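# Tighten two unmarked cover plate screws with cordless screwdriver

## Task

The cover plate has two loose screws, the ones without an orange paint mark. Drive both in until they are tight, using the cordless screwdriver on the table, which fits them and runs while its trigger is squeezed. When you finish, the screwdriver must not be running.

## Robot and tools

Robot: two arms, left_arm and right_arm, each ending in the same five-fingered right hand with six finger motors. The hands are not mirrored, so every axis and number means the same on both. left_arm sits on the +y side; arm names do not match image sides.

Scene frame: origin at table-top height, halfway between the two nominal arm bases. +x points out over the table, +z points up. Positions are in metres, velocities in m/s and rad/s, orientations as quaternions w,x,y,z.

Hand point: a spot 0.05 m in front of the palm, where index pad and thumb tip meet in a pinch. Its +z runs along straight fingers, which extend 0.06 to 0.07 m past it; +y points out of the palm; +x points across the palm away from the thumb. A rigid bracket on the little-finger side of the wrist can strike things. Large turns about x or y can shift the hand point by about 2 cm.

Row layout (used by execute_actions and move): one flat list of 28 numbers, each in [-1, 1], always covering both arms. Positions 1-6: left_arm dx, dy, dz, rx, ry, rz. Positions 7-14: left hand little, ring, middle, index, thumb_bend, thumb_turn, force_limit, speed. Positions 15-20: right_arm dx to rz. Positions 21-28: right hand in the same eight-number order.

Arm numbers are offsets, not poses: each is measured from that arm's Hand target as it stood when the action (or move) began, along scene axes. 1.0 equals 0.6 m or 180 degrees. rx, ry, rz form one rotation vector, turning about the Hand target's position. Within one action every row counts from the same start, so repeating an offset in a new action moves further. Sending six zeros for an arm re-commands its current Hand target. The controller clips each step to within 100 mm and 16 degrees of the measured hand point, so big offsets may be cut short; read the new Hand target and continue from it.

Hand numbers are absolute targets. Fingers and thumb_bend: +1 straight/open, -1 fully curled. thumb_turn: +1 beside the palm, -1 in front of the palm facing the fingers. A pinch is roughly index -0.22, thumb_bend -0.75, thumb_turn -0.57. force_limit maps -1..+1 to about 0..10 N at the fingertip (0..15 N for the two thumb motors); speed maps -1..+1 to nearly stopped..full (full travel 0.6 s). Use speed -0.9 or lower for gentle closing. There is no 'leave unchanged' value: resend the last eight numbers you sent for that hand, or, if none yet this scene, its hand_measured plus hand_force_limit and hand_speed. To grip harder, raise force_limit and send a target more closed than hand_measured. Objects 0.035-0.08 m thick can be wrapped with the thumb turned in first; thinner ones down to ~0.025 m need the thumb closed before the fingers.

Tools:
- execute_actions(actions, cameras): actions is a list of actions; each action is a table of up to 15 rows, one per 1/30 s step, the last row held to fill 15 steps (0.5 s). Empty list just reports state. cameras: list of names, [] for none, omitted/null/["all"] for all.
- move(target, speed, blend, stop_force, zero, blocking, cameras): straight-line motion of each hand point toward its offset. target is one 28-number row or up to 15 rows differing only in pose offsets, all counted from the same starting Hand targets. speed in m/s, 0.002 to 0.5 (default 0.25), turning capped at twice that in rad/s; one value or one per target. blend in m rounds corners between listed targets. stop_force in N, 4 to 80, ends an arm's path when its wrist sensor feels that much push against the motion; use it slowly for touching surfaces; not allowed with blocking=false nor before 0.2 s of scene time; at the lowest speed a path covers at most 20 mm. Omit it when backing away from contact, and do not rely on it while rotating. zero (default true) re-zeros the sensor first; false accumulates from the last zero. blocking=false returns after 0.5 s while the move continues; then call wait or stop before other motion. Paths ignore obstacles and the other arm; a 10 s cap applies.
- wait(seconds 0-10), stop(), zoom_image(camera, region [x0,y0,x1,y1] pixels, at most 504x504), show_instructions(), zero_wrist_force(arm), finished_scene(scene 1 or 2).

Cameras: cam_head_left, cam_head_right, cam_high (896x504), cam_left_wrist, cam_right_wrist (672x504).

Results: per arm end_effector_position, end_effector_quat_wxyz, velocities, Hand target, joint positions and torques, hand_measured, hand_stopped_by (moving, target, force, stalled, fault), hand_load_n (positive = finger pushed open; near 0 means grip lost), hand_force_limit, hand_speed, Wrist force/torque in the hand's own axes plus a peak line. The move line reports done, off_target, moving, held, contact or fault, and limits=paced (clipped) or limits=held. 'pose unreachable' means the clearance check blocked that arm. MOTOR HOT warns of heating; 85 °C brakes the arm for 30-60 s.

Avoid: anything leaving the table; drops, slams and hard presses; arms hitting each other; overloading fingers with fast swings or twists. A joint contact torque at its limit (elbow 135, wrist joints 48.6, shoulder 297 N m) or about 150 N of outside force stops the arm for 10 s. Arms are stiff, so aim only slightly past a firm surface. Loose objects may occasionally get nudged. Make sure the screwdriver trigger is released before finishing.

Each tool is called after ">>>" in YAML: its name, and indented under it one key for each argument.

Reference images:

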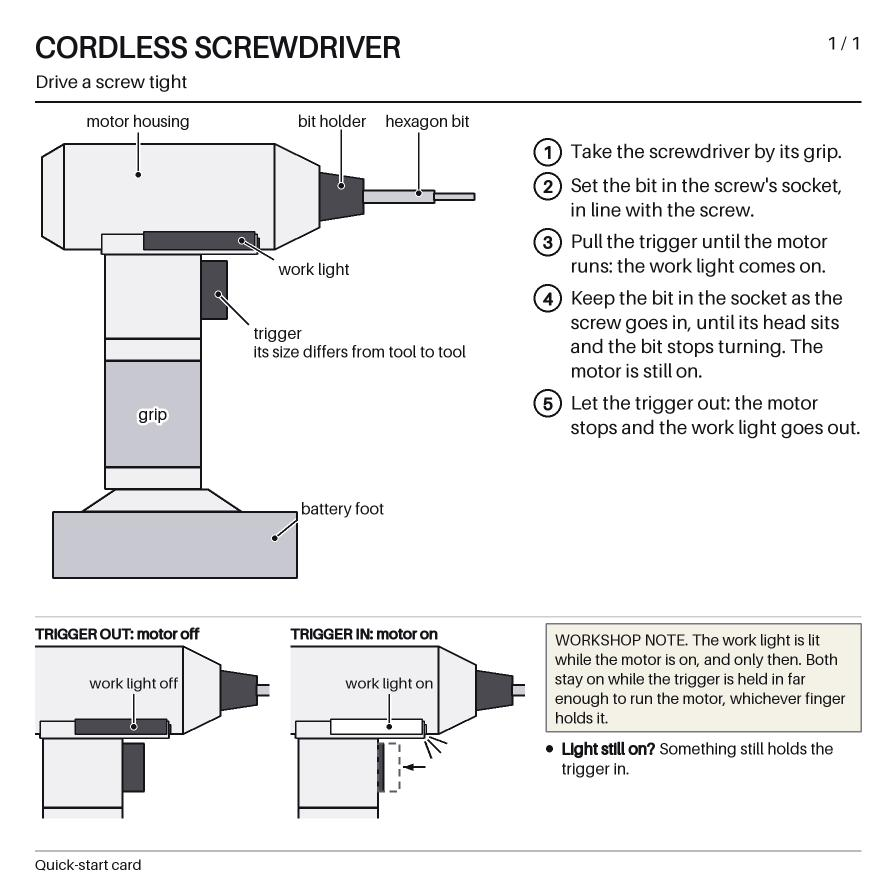

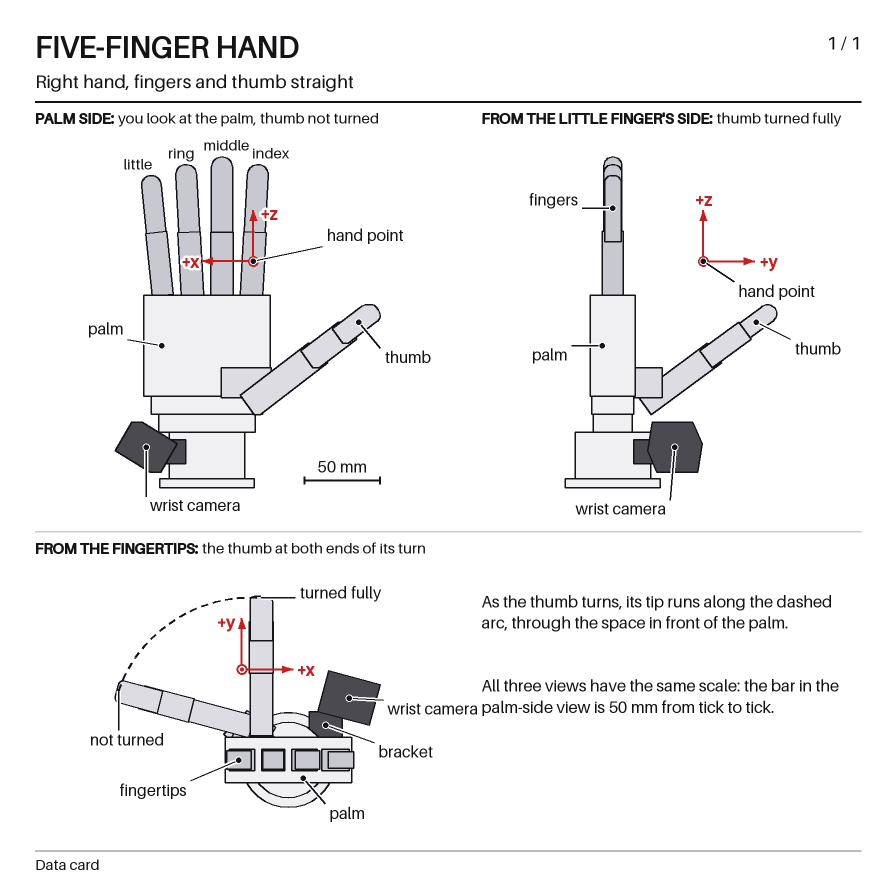

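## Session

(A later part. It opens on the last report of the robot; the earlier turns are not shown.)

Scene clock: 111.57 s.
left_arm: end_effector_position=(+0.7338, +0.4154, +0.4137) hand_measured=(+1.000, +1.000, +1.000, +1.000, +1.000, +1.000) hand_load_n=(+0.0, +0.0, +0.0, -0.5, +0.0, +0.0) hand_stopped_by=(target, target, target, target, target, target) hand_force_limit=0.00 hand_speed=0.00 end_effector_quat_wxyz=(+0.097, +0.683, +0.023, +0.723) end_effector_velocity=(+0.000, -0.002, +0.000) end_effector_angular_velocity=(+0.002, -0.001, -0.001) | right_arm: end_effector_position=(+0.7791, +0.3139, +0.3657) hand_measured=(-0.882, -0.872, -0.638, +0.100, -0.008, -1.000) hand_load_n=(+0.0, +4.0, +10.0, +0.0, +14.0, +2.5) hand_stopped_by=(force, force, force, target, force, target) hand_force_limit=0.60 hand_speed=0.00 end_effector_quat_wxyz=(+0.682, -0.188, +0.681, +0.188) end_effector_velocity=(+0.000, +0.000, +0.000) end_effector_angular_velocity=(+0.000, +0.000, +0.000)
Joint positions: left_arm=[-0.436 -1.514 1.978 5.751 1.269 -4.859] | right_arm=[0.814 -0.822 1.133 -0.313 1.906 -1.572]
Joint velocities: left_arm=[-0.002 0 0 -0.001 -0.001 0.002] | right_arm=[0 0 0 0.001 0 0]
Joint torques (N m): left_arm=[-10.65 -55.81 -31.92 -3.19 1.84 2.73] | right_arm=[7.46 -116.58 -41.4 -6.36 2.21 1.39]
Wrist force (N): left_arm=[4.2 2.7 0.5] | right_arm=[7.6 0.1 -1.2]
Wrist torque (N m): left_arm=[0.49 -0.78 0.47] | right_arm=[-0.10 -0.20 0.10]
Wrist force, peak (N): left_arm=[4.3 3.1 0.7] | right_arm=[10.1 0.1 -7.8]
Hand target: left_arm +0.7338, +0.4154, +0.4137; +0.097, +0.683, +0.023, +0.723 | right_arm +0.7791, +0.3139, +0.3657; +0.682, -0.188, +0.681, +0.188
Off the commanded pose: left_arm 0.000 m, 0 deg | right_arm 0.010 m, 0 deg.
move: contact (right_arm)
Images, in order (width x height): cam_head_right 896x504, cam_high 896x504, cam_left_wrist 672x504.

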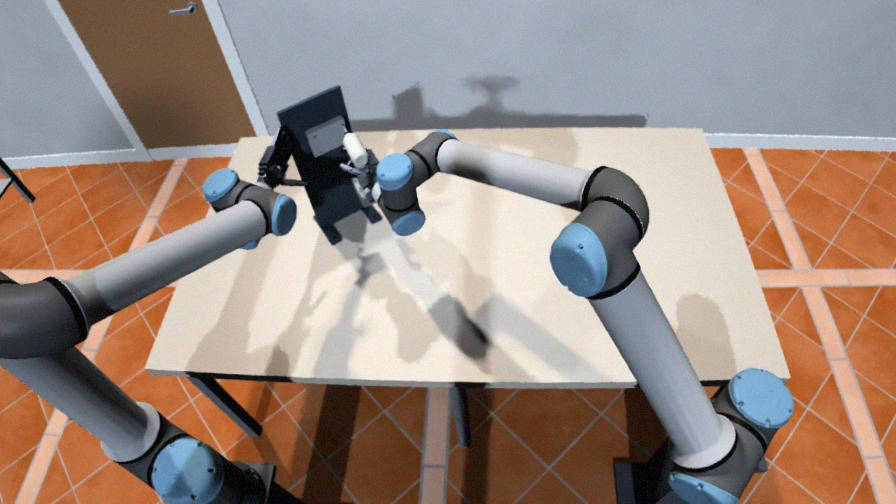

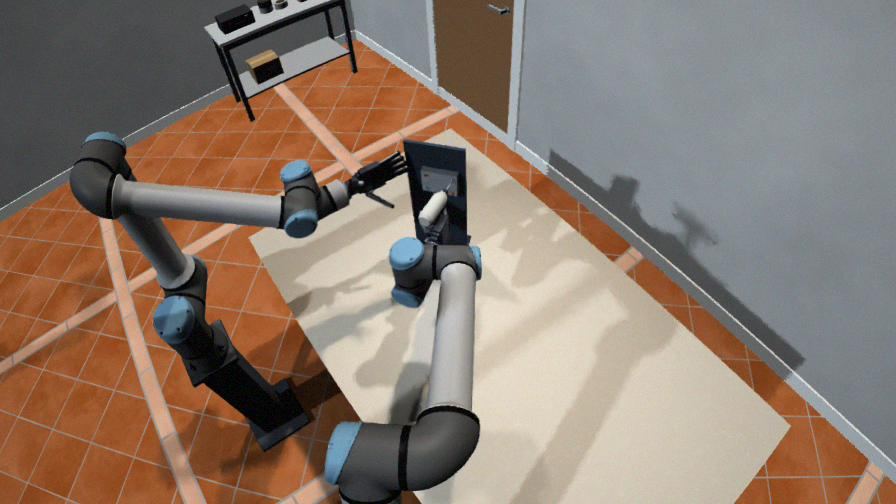

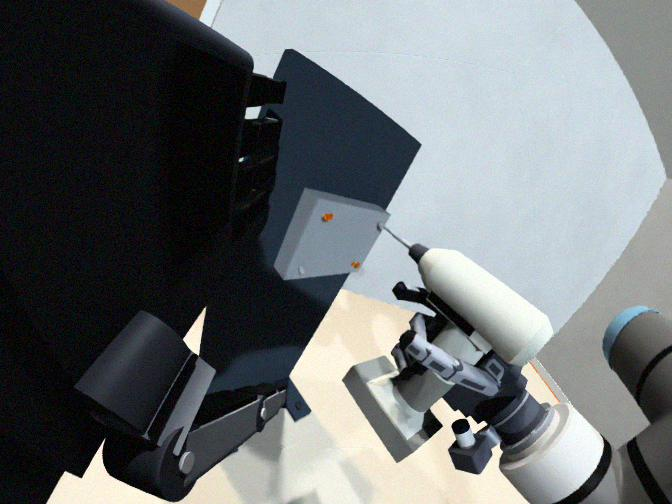

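>>> move:
  target: [0,0,0,0,0,0,1,1,1,1,1,1,0,0.0,0,0,0,0,0,0,-0.98,-0.98,-0.98,-0.9,-0.98,-1,0.3,0.2]
  cameras: ["cam_left_wrist"]

>>> move:
  target: [0,0,0,0,0,0,1,1,1,1,1,1,0,0.0,0.0143,0.0086,0,0,0,0,-0.98,-0.98,-0.98,-0.9,-0.98,-1,0.3,0.2]
  cameras: ["cam_left_wrist"]
  speed: 0.01
  stop_force: 8

>>> zoom_image:
  camera: "cam_left_wrist"
  region: [350, 190, 410, 250]

Scene clock: 112.50 s.
left_arm: end_effector_position=(+0.7338, +0.4154, +0.4137) hand_measured=(+1.000, +1.000, +1.000, +1.000, +1.000, +1.000) hand_load_n=(+0.0, +0.0, +0.0, +0.0, +0.0, +0.0) hand_stopped_by=(target, target, target, target, target, target) hand_force_limit=0.00 hand_speed=0.00 end_effector_quat_wxyz=(+0.097, +0.683, +0.023, +0.723) end_effector_velocity=(+0.000, +0.001, +0.000) end_effector_angular_velocity=(+0.000, +0.000, +0.001) | right_arm: end_effector_position=(+0.7791, +0.3139, +0.3657) hand_measured=(-0.882, -0.872, -0.638, -0.864, -0.008, -1.000) hand_load_n=(+0.0, +2.5, +9.5, +13.5, +15.0, +2.5) hand_stopped_by=(force, force, force, force, force, target) hand_force_limit=0.30 hand_speed=0.20 end_effector_quat_wxyz=(+0.682, -0.188, +0.681, +0.188) end_effector_velocity=(+0.000, +0.000, +0.000) end_effector_angular_velocity=(+0.000, +0.000, +0.000)
Joint positions: left_arm=[-0.436 -1.514 1.978 5.751 1.269 -4.859] | right_arm=[0.814 -0.822 1.133 -0.313 1.906 -1.572]
Joint velocities: left_arm=[0 0 0 0 -0.001 0] | right_arm=[0 0 0 0 0 0]
Joint torques (N m): left_arm=[-11.17 -55.51 -34.95 -3.04 1.25 2.42] | right_arm=[7.22 -112.2 -43.91 -5.7 1.87 1.49]
Wrist force (N): left_arm=[3.6 2.9 0.6] | right_arm=[8.1 0.5 -0.6]
Wrist torque (N m): left_arm=[0.53 -0.69 0.44] | right_arm=[-0.08 -0.24 0.13]
Wrist force, peak (N): left_arm=[4.2 3.3 0.8] | right_arm=[8.4 0.3 -0.6]
Hand target: left_arm +0.7338, +0.4154, +0.4137; +0.097, +0.683, +0.023, +0.723 | right_arm +0.7791, +0.3139, +0.3657; +0.682, -0.188, +0.681, +0.188
Off the commanded pose: left_arm 0.000 m, 0 deg | right_arm 0.000 m, 0 deg.
move: done
Images, in order (width x height): cam_left_wrist 672x504.

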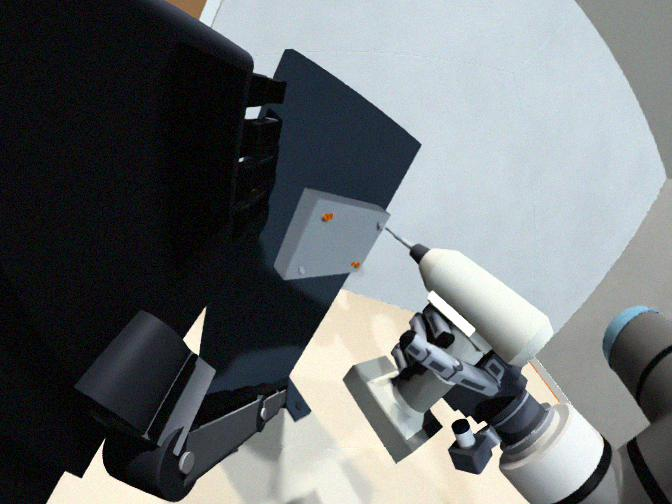

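Scene clock: 114.07 s.
left_arm: end_effector_position=(+0.7338, +0.4154, +0.4137) hand_measured=(+1.000, +1.000, +1.000, +1.000, +1.000, +1.000) hand_load_n=(+0.0, +0.0, +0.0, +0.0, +0.0, +0.0) hand_stopped_by=(target, target, target, target, target, target) hand_force_limit=0.00 hand_speed=0.00 end_effector_quat_wxyz=(+0.097, +0.683, +0.023, +0.723) end_effector_velocity=(+0.000, +0.000, +0.000) end_effector_angular_velocity=(+0.000, +0.001, +0.000) | right_arm: end_effector_position=(+0.7855, +0.3176, +0.3657) hand_measured=(-0.882, -0.872, -0.638, -0.864, -0.008, -1.000) hand_load_n=(+0.0, +1.5, +9.0, +12.5, +15.0, +2.5) hand_stopped_by=(force, force, force, force, force, target) hand_force_limit=0.30 hand_speed=0.20 end_effector_quat_wxyz=(+0.682, -0.188, +0.681, +0.188) end_effector_velocity=(+0.000, +0.000, +0.001) end_effector_angular_velocity=(+0.001, -0.001, +0.000)
Joint positions: left_arm=[-0.436 -1.514 1.978 5.751 1.269 -4.859] | right_arm=[0.811 -0.81 1.113 -0.304 1.904 -1.572]
Joint velocities: left_arm=[0 0 0 0 0 0] | right_arm=[0 -0.001 0 0 0 0]
Joint torques (N m): left_arm=[-9.65 -55.36 -35.72 -2.22 1.46 2.32] | right_arm=[12.74 -125.53 -41.76 -6.34 1.99 1.56]
Wrist force (N): left_arm=[3.8 2.8 0.5] | right_arm=[8.1 0.2 -0.6]
Wrist torque (N m): left_arm=[0.52 -0.72 0.45] | right_arm=[-0.13 -0.24 0.12]
Wrist force, peak (N): left_arm=[4.5 2.9 0.6] | right_arm=[14.6 2.0 -17.7]
Hand target: left_arm +0.7338, +0.4154, +0.4137; +0.097, +0.683, +0.023, +0.723 | right_arm +0.7854, +0.3177, +0.3657; +0.682, -0.188, +0.681, +0.188
Off the commanded pose: left_arm 0.000 m, 0 deg | right_arm 0.003 m, 0 deg.
move: contact (right_arm)
Images, in order (width x height): cam_left_wrist 672x504.

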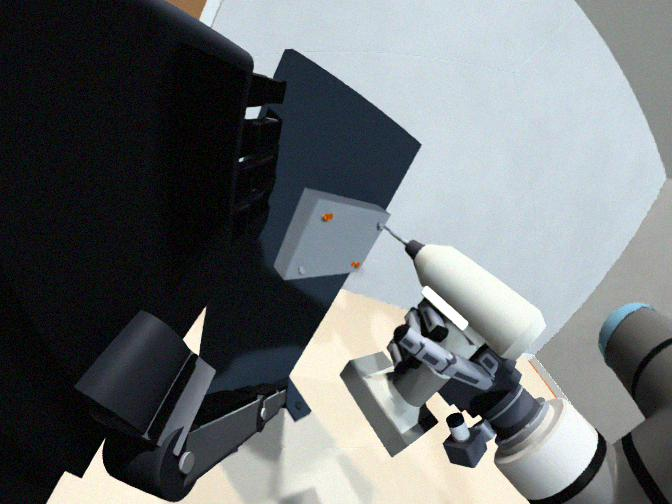

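Scaled by 8.400 from the camera's 672x504 image, which has a finer 960x720 frame.

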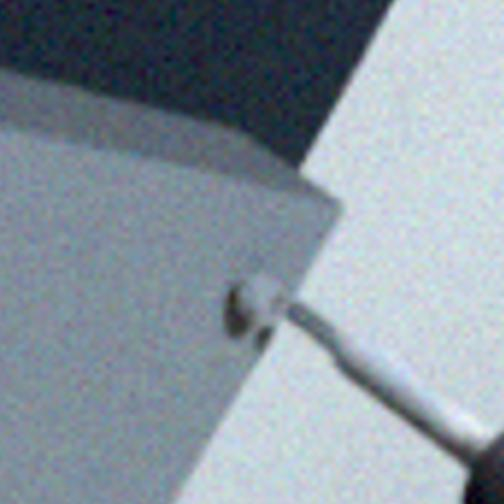

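>>> wait:
  seconds: 0

>>> zoom_image:
  camera: "cam_left_wrist"
  region: [350, 190, 410, 250]

>>> zoom_image:
  camera: "cam_high"
  region: [420, 155, 480, 205]

>>> zoom_image:
  camera: "cam_left_wrist"
  region: [290, 160, 440, 290]

Scene clock: 114.67 s.
left_arm: end_effector_position=(+0.7338, +0.4154, +0.4137) hand_measured=(+1.000, +1.000, +1.000, +1.000, +1.000, +1.000) hand_load_n=(+0.0, +0.0, +0.0, +0.0, +0.0, +0.0) hand_stopped_by=(target, target, target, target, target, target) hand_force_limit=0.00 hand_speed=0.00 end_effector_quat_wxyz=(+0.097, +0.683, +0.023, +0.723) end_effector_velocity=(+0.000, +0.000, +0.000) end_effector_angular_velocity=(+0.000, +0.000, -0.001) | right_arm: end_effector_position=(+0.7854, +0.3177, +0.3657) hand_measured=(-0.882, -0.872, -0.638, -0.864, -0.008, -1.000) hand_load_n=(+0.0, +1.5, +9.0, +12.5, +15.5, +2.5) hand_stopped_by=(force, force, force, force, force, target) hand_force_limit=0.30 hand_speed=0.20 end_effector_quat_wxyz=(+0.682, -0.188, +0.681, +0.188) end_effector_velocity=(+0.000, +0.000, -0.001) end_effector_angular_velocity=(-0.001, +0.000, +0.000)
Joint positions: left_arm=[-0.436 -1.514 1.978 5.751 1.269 -4.859] | right_arm=[0.811 -0.81 1.113 -0.304 1.904 -1.572]
Joint velocities: left_arm=[0 0 0 0 0.001 0] | right_arm=[0 0.001 0 0 0 0]
Joint torques (N m): left_arm=[-8.91 -55 -37.17 -1.59 1.64 2.53] | right_arm=[14.43 -125.3 -43 -5.86 2.05 1.58]
Wrist force (N): left_arm=[4.2 3.1 0.9] | right_arm=[8.0 0.2 -0.9]
Wrist torque (N m): left_arm=[0.53 -0.79 0.48] | right_arm=[-0.10 -0.22 0.12]
Wrist force, peak (N): left_arm=[4.3 3.2 0.8] | right_arm=[8.3 0.3 -0.9]
Hand target: left_arm +0.7338, +0.4154, +0.4137; +0.097, +0.683, +0.023, +0.723 | right_arm +0.7854, +0.3177, +0.3657; +0.682, -0.188, +0.681, +0.188
Off the commanded pose: left_arm 0.000 m, 0 deg | right_arm 0.003 m, 0 deg.

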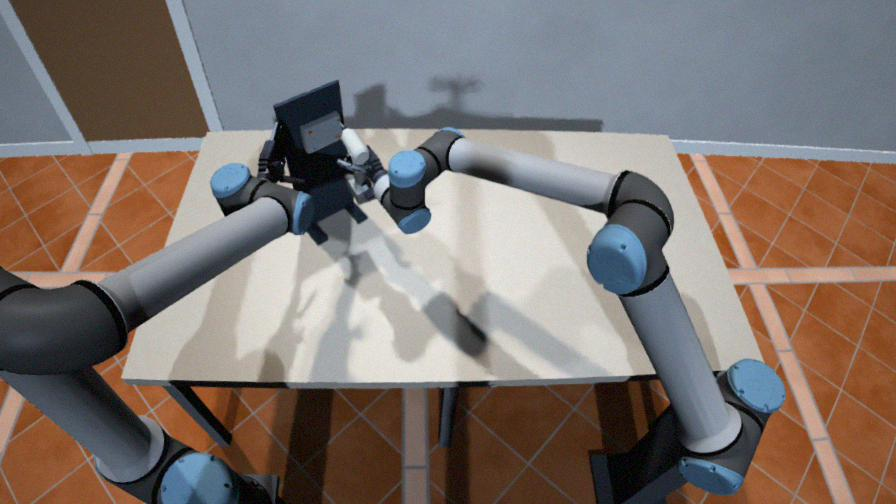

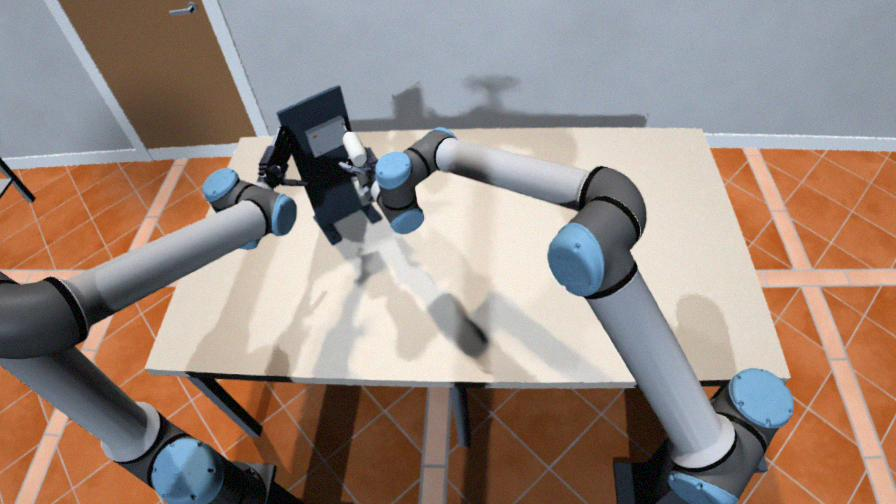

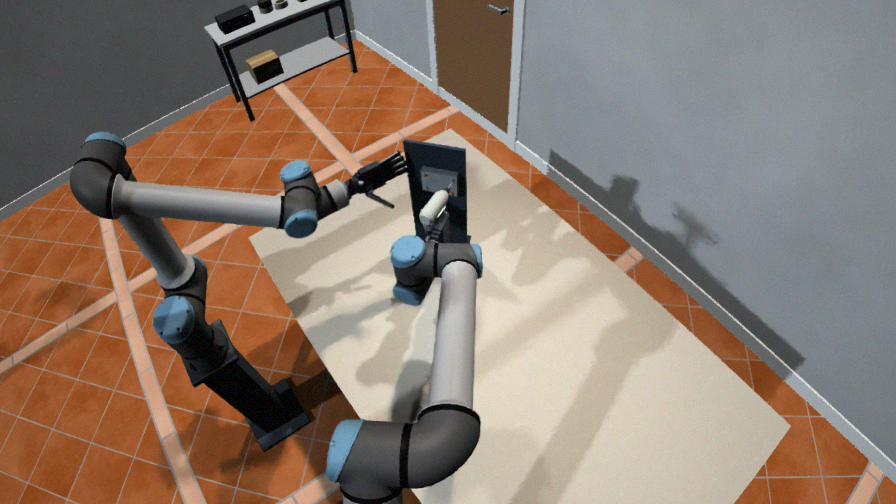

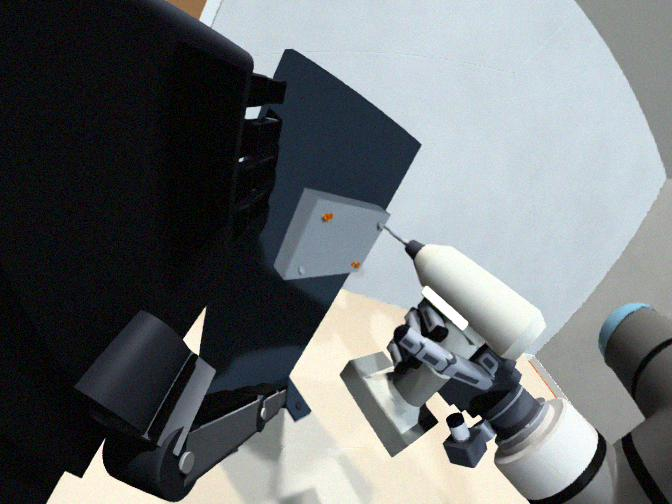

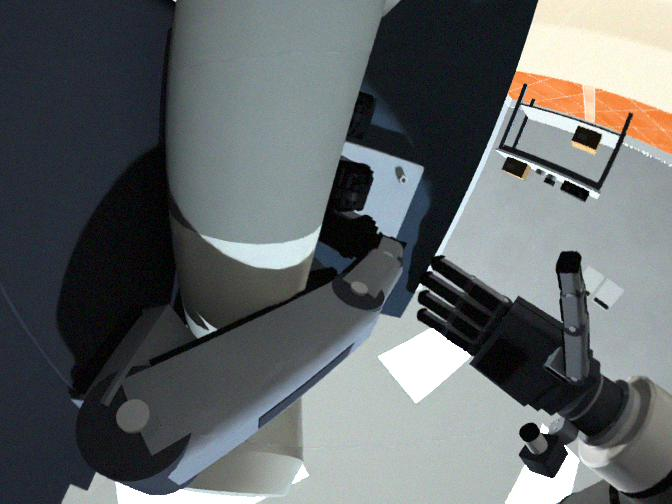

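Scaled by 8.400 from the camera's 672x504 image, which has a finer 960x720 frame.

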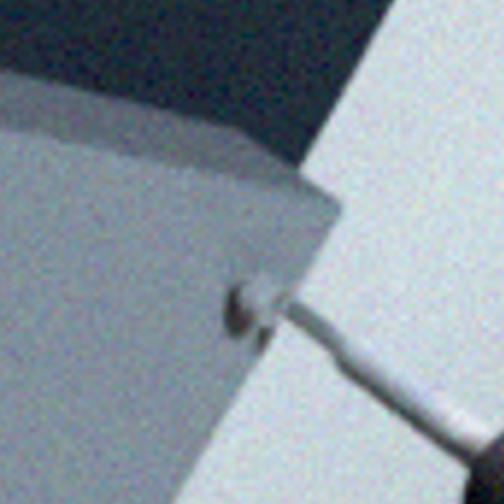

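Scaled by 8.400.

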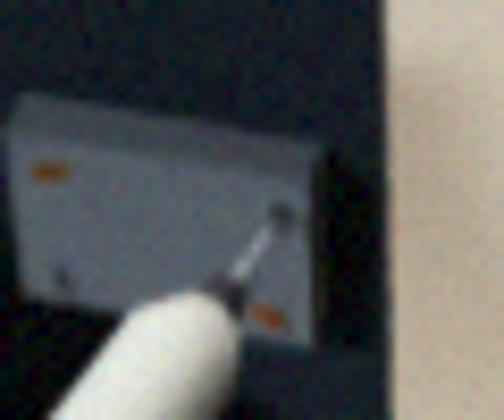

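Scaled by 3.360 from the camera's 672x504 image, which has a finer 960x720 frame.

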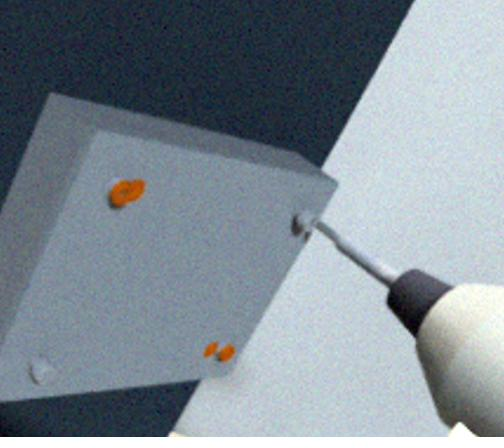

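>>> move:
  target: [0,0,0,0,0,0,1,1,1,1,1,1,0,0,0.01143,0.00687,0,0,0,0,-0.98,-0.98,-0.98,-0.9,-0.98,-1,0.3,0.2]
  speed: 0.008
  stop_force: 10
  cameras: ["cam_left_wrist","cam_high"]

>>> zoom_image:
  camera: "cam_left_wrist"
  region: [350, 190, 410, 250]

>>> zoom_image:
  camera: "cam_left_wrist"
  region: [390, 230, 510, 350]

Scene clock: 115.77 s.
left_arm: end_effector_position=(+0.7338, +0.4154, +0.4137) hand_measured=(+1.000, +1.000, +1.000, +1.000, +1.000, +1.000) hand_load_n=(+0.0, -0.5, +0.0, +0.0, +0.5, +0.0) hand_stopped_by=(target, target, target, target, target, target) hand_force_limit=0.00 hand_speed=0.00 end_effector_quat_wxyz=(+0.097, +0.683, +0.023, +0.723) end_effector_velocity=(+0.000, -0.001, +0.000) end_effector_angular_velocity=(+0.000, +0.000, -0.001) | right_arm: end_effector_position=(+0.7856, +0.3179, +0.3657) hand_measured=(-0.882, -0.872, -0.638, -0.864, -0.008, -1.000) hand_load_n=(+0.0, +1.0, +9.0, +12.0, +16.0, +3.0) hand_stopped_by=(force, force, force, force, force, target) hand_force_limit=0.30 hand_speed=0.20 end_effector_quat_wxyz=(+0.682, -0.188, +0.681, +0.188) end_effector_velocity=(+0.000, +0.000, -0.002) end_effector_angular_velocity=(-0.001, +0.001, -0.001)
Joint positions: left_arm=[-0.436 -1.514 1.978 5.751 1.269 -4.859] | right_arm=[0.812 -0.81 1.112 -0.304 1.904 -1.572]
Joint velocities: left_arm=[-0.001 0 0 0 0 0] | right_arm=[0 0.002 0 0 0.001 0]
Joint torques (N m): left_arm=[-7.87 -54.14 -38.3 -1.25 0.83 2.58] | right_arm=[0.46 -121.65 -43.84 -5.27 2.31 1.48]
Wrist force (N): left_arm=[3.8 3.1 0.9] | right_arm=[9.1 0.2 -3.1]
Wrist torque (N m): left_arm=[0.53 -0.73 0.46] | right_arm=[-0.04 -0.21 0.15]
Wrist force, peak (N): left_arm=[4.3 3.3 1.0] | right_arm=[16.0 1.6 -21.9]
Hand target: left_arm +0.7338, +0.4154, +0.4137; +0.097, +0.683, +0.023, +0.723 | right_arm +0.7856, +0.3179, +0.3657; +0.682, -0.188, +0.681, +0.188
Off the commanded pose: left_arm 0.000 m, 0 deg | right_arm 0.008 m, 0 deg.
move: contact (right_arm)
Images, in order (width x height): cam_high 896x504, cam_left_wrist 672x504.

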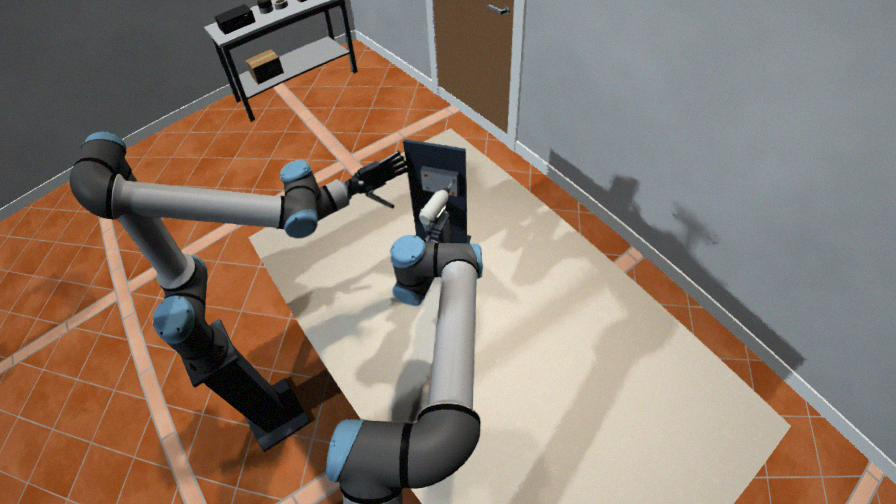

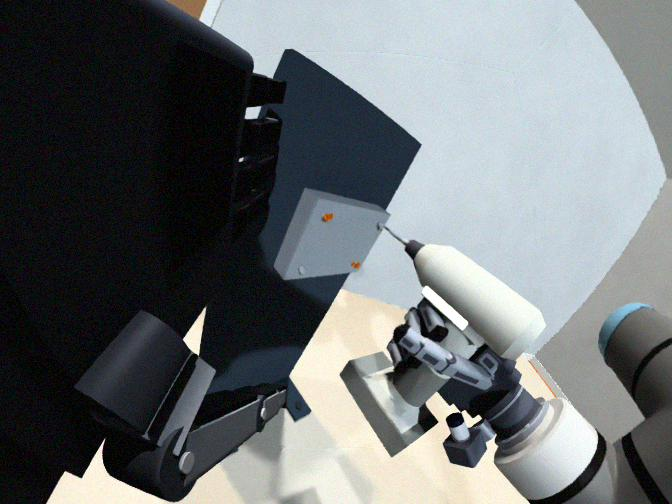

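Scaled by 8.400 from the camera's 672x504 image, which has a finer 960x720 frame.

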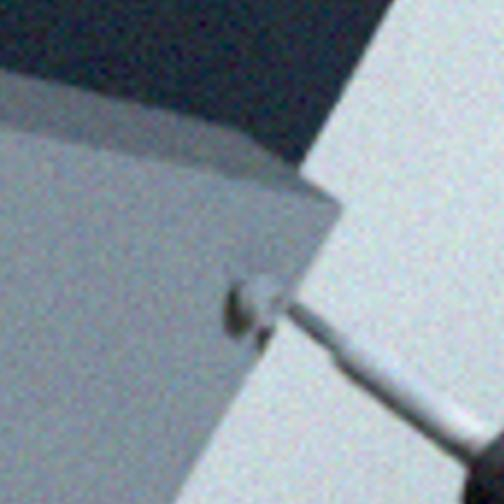

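Scaled by 4.200 from the camera's 672x504 image, which has a finer 960x720 frame.

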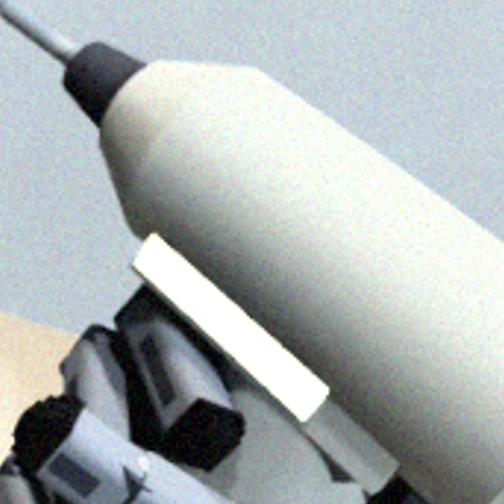

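>>> move:
  target: [0,0,0,0,0,0,1,1,1,1,1,1,0,0,0,0,0,0,0,0,-0.98,-0.98,-0.98,0.1,-0.98,-1,0.6,0]
  cameras: ["cam_left_wrist"]

>>> move:
  target: [0,0,0,0,0,0,1,1,1,1,1,1,0,0,-0.02857,-0.01717,0,0,0,0,-0.98,-0.98,-0.98,0.1,-0.98,-1,0.6,0]
  speed: 0.04
  cameras: ["cam_left_wrist","cam_high"]

>>> zoom_image:
  camera: "cam_left_wrist"
  region: [350, 190, 410, 250]

>>> zoom_image:
  camera: "cam_left_wrist"
  region: [270, 180, 390, 285]

Scene clock: 116.93 s.
left_arm: end_effector_position=(+0.7338, +0.4154, +0.4137) hand_measured=(+1.000, +1.000, +1.000, +1.000, +1.000, +1.000) hand_load_n=(+0.0, +0.0, +0.0, +0.5, +0.0, +0.0) hand_stopped_by=(target, target, target, target, target, target) hand_force_limit=0.00 hand_speed=0.00 end_effector_quat_wxyz=(+0.097, +0.683, +0.023, +0.723) end_effector_velocity=(+0.000, +0.000, +0.001) end_effector_angular_velocity=(+0.000, -0.001, -0.001) | right_arm: end_effector_position=(+0.7856, +0.3179, +0.3657) hand_measured=(-0.882, -0.872, -0.638, +0.100, -0.008, -1.000) hand_load_n=(+0.0, +1.5, +9.0, +0.0, +15.5, +3.5) hand_stopped_by=(force, force, force, target, force, target) hand_force_limit=0.60 hand_speed=0.00 end_effector_quat_wxyz=(+0.682, -0.188, +0.681, +0.188) end_effector_velocity=(+0.000, +0.000, -0.001) end_effector_angular_velocity=(+0.000, +0.000, +0.000)
Joint positions: left_arm=[-0.436 -1.514 1.978 5.751 1.269 -4.859] | right_arm=[0.812 -0.81 1.112 -0.304 1.904 -1.572]
Joint velocities: left_arm=[-0.001 -0.001 0 0 0 0] | right_arm=[0 0.001 0 0 0 0]
Joint torques (N m): left_arm=[-7.27 -52.35 -39.48 -0.35 1.59 3.18] | right_arm=[-2.99 -121.51 -58.96 -4.11 1.62 1.39]
Wrist force (N): left_arm=[4.4 3.2 0.9] | right_arm=[11.9 -0.6 -12.3]
Wrist torque (N m): left_arm=[0.56 -0.82 0.49] | right_arm=[0.48 -0.19 0.31]
Wrist force, peak (N): left_arm=[4.4 3.2 0.9] | right_arm=[12.6 -0.7 -13.8]
Hand target: left_arm +0.7338, +0.4154, +0.4137; +0.097, +0.683, +0.023, +0.723 | right_arm +0.7856, +0.3179, +0.3657; +0.682, -0.188, +0.681, +0.188
Off the commanded pose: left_arm 0.000 m, 0 deg | right_arm 0.000 m, 0 deg.
move: done
Images, in order (width x height): cam_left_wrist 672x504.

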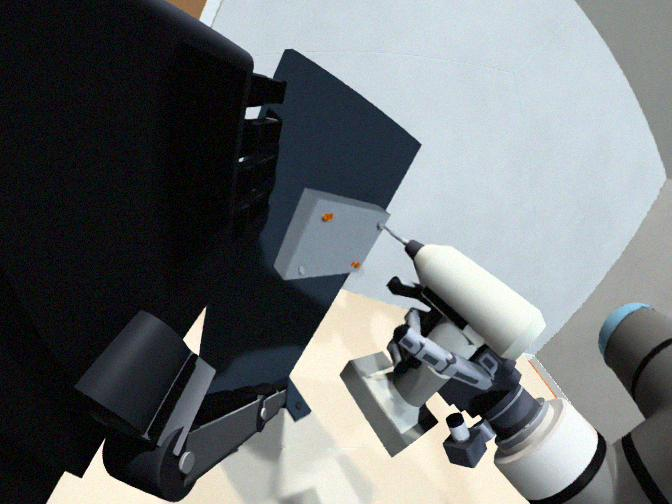

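Scene clock: 117.73 s.
left_arm: end_effector_position=(+0.7338, +0.4154, +0.4137) hand_measured=(+1.000, +1.000, +1.000, +1.000, +1.000, +1.000) hand_load_n=(+0.0, +0.0, +0.0, +0.0, +0.0, +0.0) hand_stopped_by=(target, target, target, target, target, target) hand_force_limit=0.00 hand_speed=0.00 end_effector_quat_wxyz=(+0.097, +0.683, +0.023, +0.723) end_effector_velocity=(+0.000, +0.000, +0.000) end_effector_angular_velocity=(+0.000, +0.000, -0.001) | right_arm: end_effector_position=(+0.7683, +0.3076, +0.3658) hand_measured=(-0.882, -0.872, -0.638, +0.100, -0.008, -1.000) hand_load_n=(+0.0, +4.0, +10.0, +0.0, +14.0, +2.5) hand_stopped_by=(force, force, force, target, force, target) hand_force_limit=0.60 hand_speed=0.00 end_effector_quat_wxyz=(+0.682, -0.188, +0.681, +0.188) end_effector_velocity=(+0.001, +0.001, -0.002) end_effector_angular_velocity=(-0.002, +0.001, +0.001)
Joint positions: left_arm=[-0.436 -1.514 1.978 5.751 1.269 -4.859] | right_arm=[0.818 -0.84 1.166 -0.327 1.91 -1.572]
Joint velocities: left_arm=[-0.001 0 0 0 0 0] | right_arm=[0 0.004 -0.003 0.002 -0.001 0]
Joint torques (N m): left_arm=[-6.63 -56.95 -40.75 0.05 1.27 1.98] | right_arm=[-8.46 -104.84 -55.08 -1.36 -0.24 0.17]
Wrist force (N): left_arm=[3.8 3.1 0.8] | right_arm=[8.0 0.4 -0.5]
Wrist torque (N m): left_arm=[0.54 -0.73 0.46] | right_arm=[-0.10 -0.24 0.13]
Wrist force, peak (N): left_arm=[4.1 3.3 0.9] | right_arm=[11.8 -0.5 -12.5]
Hand target: left_arm +0.7338, +0.4154, +0.4137; +0.097, +0.683, +0.023, +0.723 | right_arm +0.7685, +0.3076, +0.3657; +0.682, -0.188, +0.681, +0.188
Off the commanded pose: left_arm 0.000 m, 0 deg | right_arm 0.000 m, 0 deg.
move: done
Images, in order (width x height): cam_high 896x504, cam_left_wrist 672x504.

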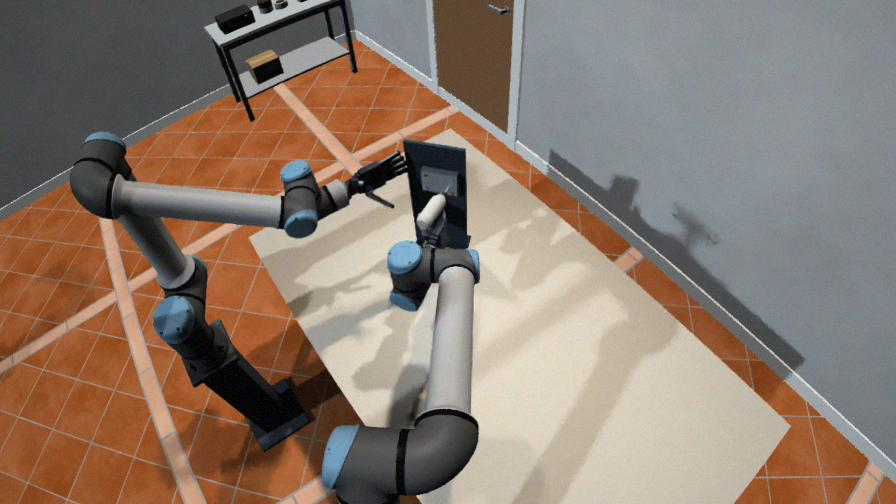

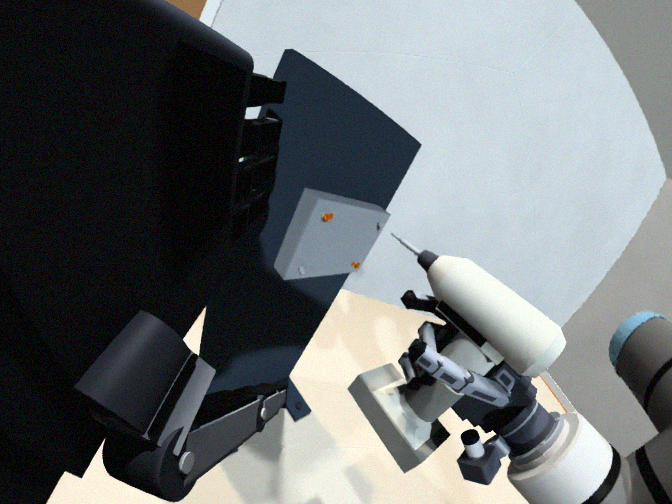

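Scaled by 8.400 from the camera's 672x504 image, which has a finer 960x720 frame.

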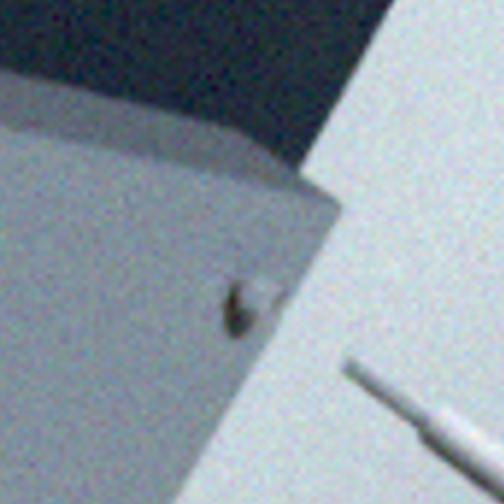

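Scaled by 4.200 from the camera's 672x504 image, which has a finer 960x720 frame.

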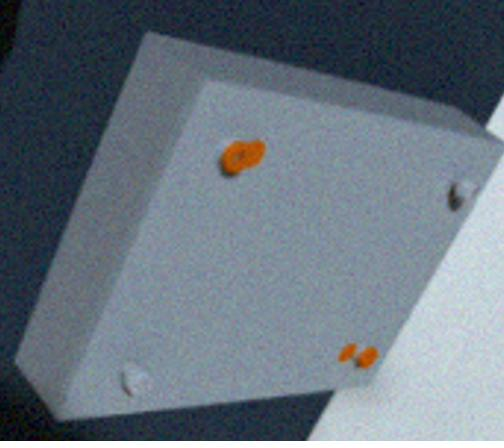

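>>> zoom_image:
  camera: "cam_left_wrist"
  region: [365, 210, 395, 240]

>>> zoom_image:
  camera: "cam_left_wrist"
  region: [287, 255, 317, 285]

>>> zoom_image:
  camera: "cam_left_wrist"
  region: [312, 202, 342, 232]

>>> zoom_image:
  camera: "cam_high"
  region: [410, 160, 470, 200]

Scaled by 16.800 from the camera's 672x504 image, which has a finer 960x720 frame.

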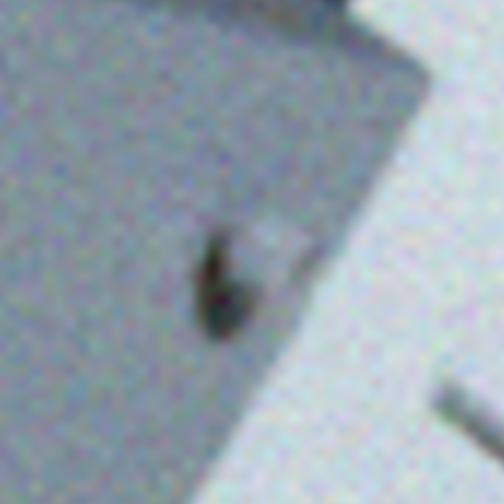

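Scaled by 16.800 from the camera's 672x504 image, which has a finer 960x720 frame.

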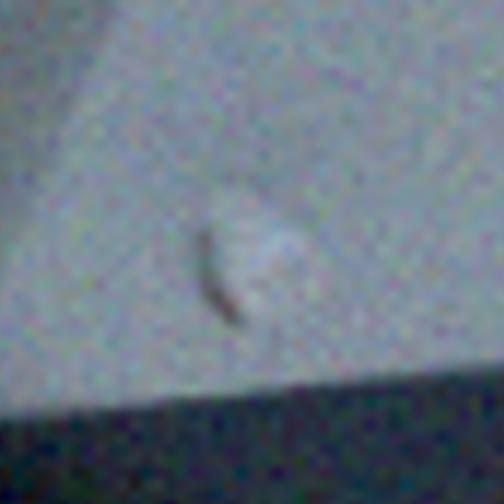

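Scaled by 16.800 from the camera's 672x504 image, which has a finer 960x720 frame.

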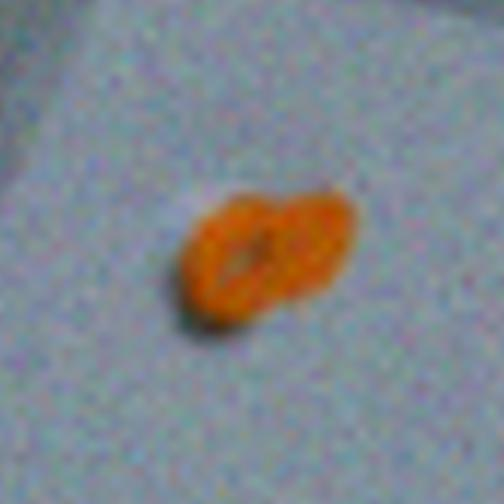

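Scaled by 8.400.

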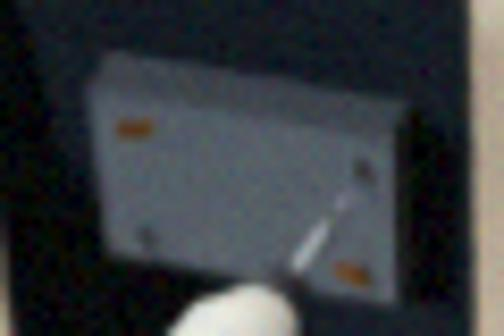

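>>> move:
  target: [0,0,0,0,0,0,-0.9,-0.9,-0.9,-0.9,0,0,0.0,0.0,-0.0714,-0.0429,0,0,0,0,-0.98,-0.98,-0.98,0.1,-0.98,-1,0.6,0]
  speed: 0.15
  cameras: ["cam_left_wrist","cam_high","cam_head_left"]

>>> zoom_image:
  camera: "cam_left_wrist"
  region: [365, 210, 395, 240]

>>> zoom_image:
  camera: "cam_high"
  region: [418, 165, 463, 200]

>>> zoom_image:
  camera: "cam_head_left"
  region: [297, 110, 352, 160]

Scene clock: 121.67 s.
left_arm: end_effector_position=(+0.7338, +0.4154, +0.4137) hand_measured=(-0.900, -0.900, -0.900, -0.900, +0.000, +0.000) hand_load_n=(+0.0, +0.0, +0.0, +0.0, +0.0, +0.0) hand_stopped_by=(target, target, target, target, target, target) hand_force_limit=0.00 hand_speed=0.00 end_effector_quat_wxyz=(+0.097, +0.683, +0.023, +0.723) end_effector_velocity=(+0.000, +0.000, +0.001) end_effector_angular_velocity=(-0.001, -0.001, -0.001) | right_arm: end_effector_position=(+0.7256, +0.2818, +0.3656) hand_measured=(-0.882, -0.872, -0.638, +0.100, -0.008, -1.000) hand_load_n=(+0.0, +4.0, +10.0, +0.0, +14.0, +2.5) hand_stopped_by=(force, force, force, target, force, target) hand_force_limit=0.60 hand_speed=0.00 end_effector_quat_wxyz=(+0.682, -0.188, +0.681, +0.188) end_effector_velocity=(+0.000, +0.000, +0.002) end_effector_angular_velocity=(+0.001, -0.001, +0.000)
Joint positions: left_arm=[-0.436 -1.514 1.978 5.751 1.269 -4.859] | right_arm=[0.837 -0.912 1.289 -0.38 1.929 -1.572]
Joint velocities: left_arm=[0 -0.001 0 0 0 -0.001] | right_arm=[0 -0.001 0 0 0 0]
Joint torques (N m): left_arm=[-2.75 -52.33 -46.27 0.54 0.85 2.54] | right_arm=[-14.51 -114.06 -41.09 -1.9 -1.25 -1.93]
Wrist force (N): left_arm=[3.8 2.8 1.0] | right_arm=[7.9 0.3 -0.4]
Wrist torque (N m): left_arm=[0.49 -0.71 0.48] | right_arm=[-0.10 -0.21 0.12]
Wrist force, peak (N): left_arm=[4.3 3.2 0.8] | right_arm=[8.2 0.4 -2.8]
Hand target: left_arm +0.7338, +0.4154, +0.4137; +0.097, +0.683, +0.023, +0.723 | right_arm +0.7256, +0.2817, +0.3656; +0.682, -0.188, +0.681, +0.188
Off the commanded pose: left_arm 0.000 m, 0 deg | right_arm 0.000 m, 0 deg.
move: done
Images, in order (width x height): cam_head_left 896x504, cam_high 896x504, cam_left_wrist 672x504.

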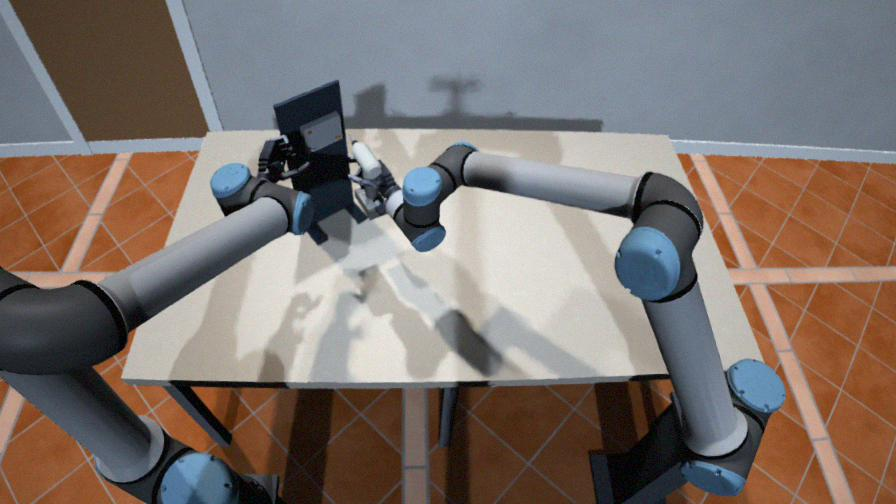

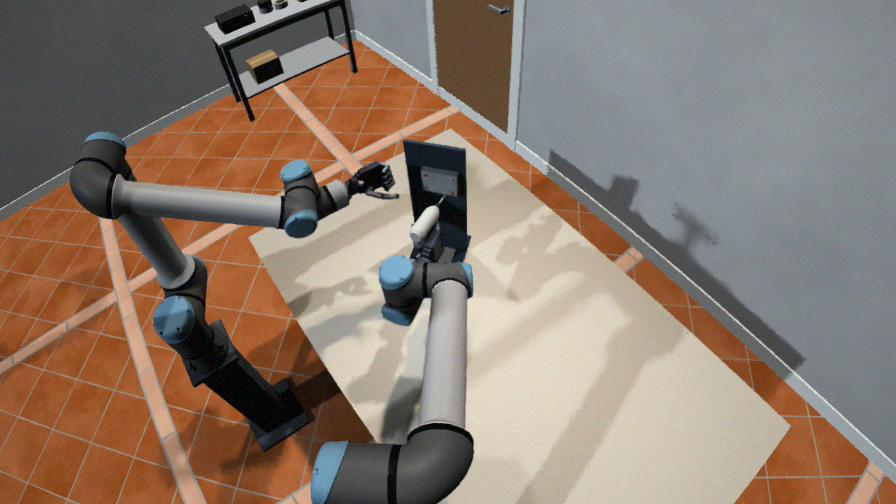

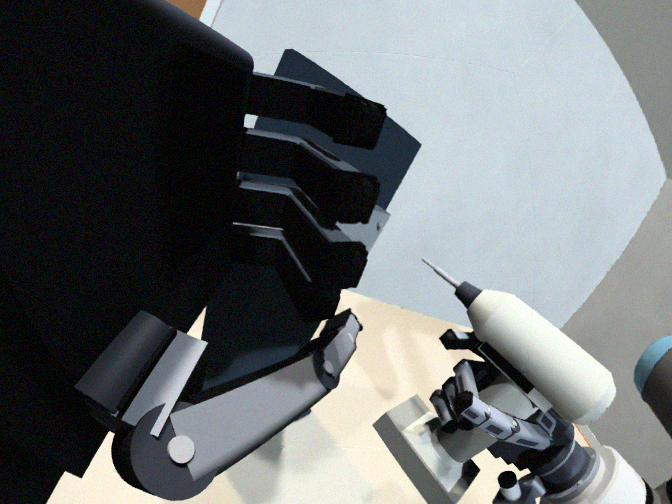

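Scaled by 16.800 from the camera's 672x504 image, which has a finer 960x720 frame.

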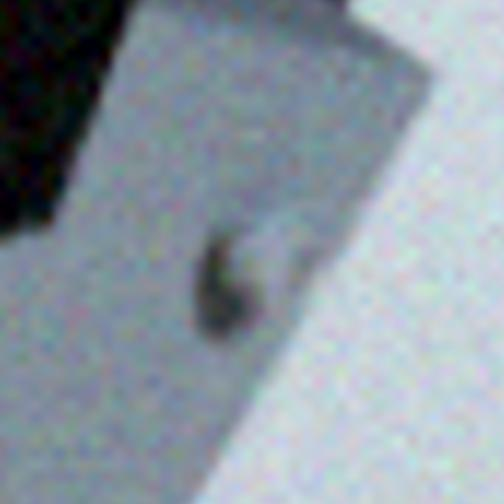

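Scaled by 11.200.

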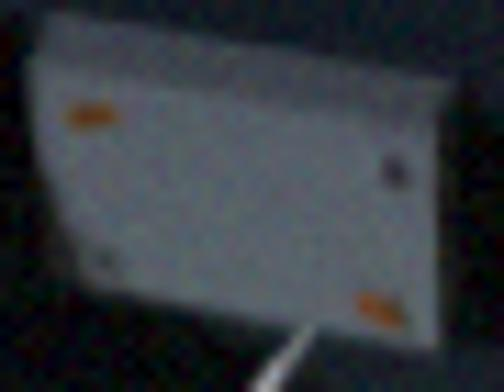

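Scaled by 9.164.

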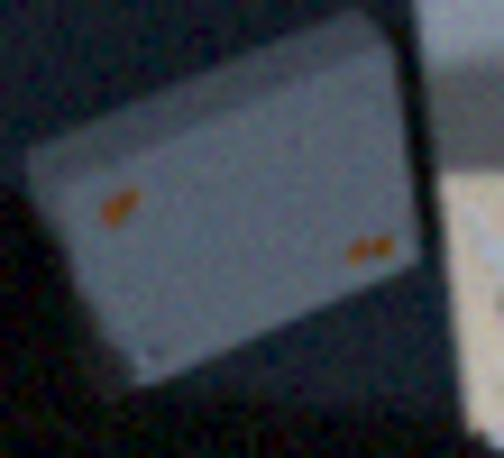

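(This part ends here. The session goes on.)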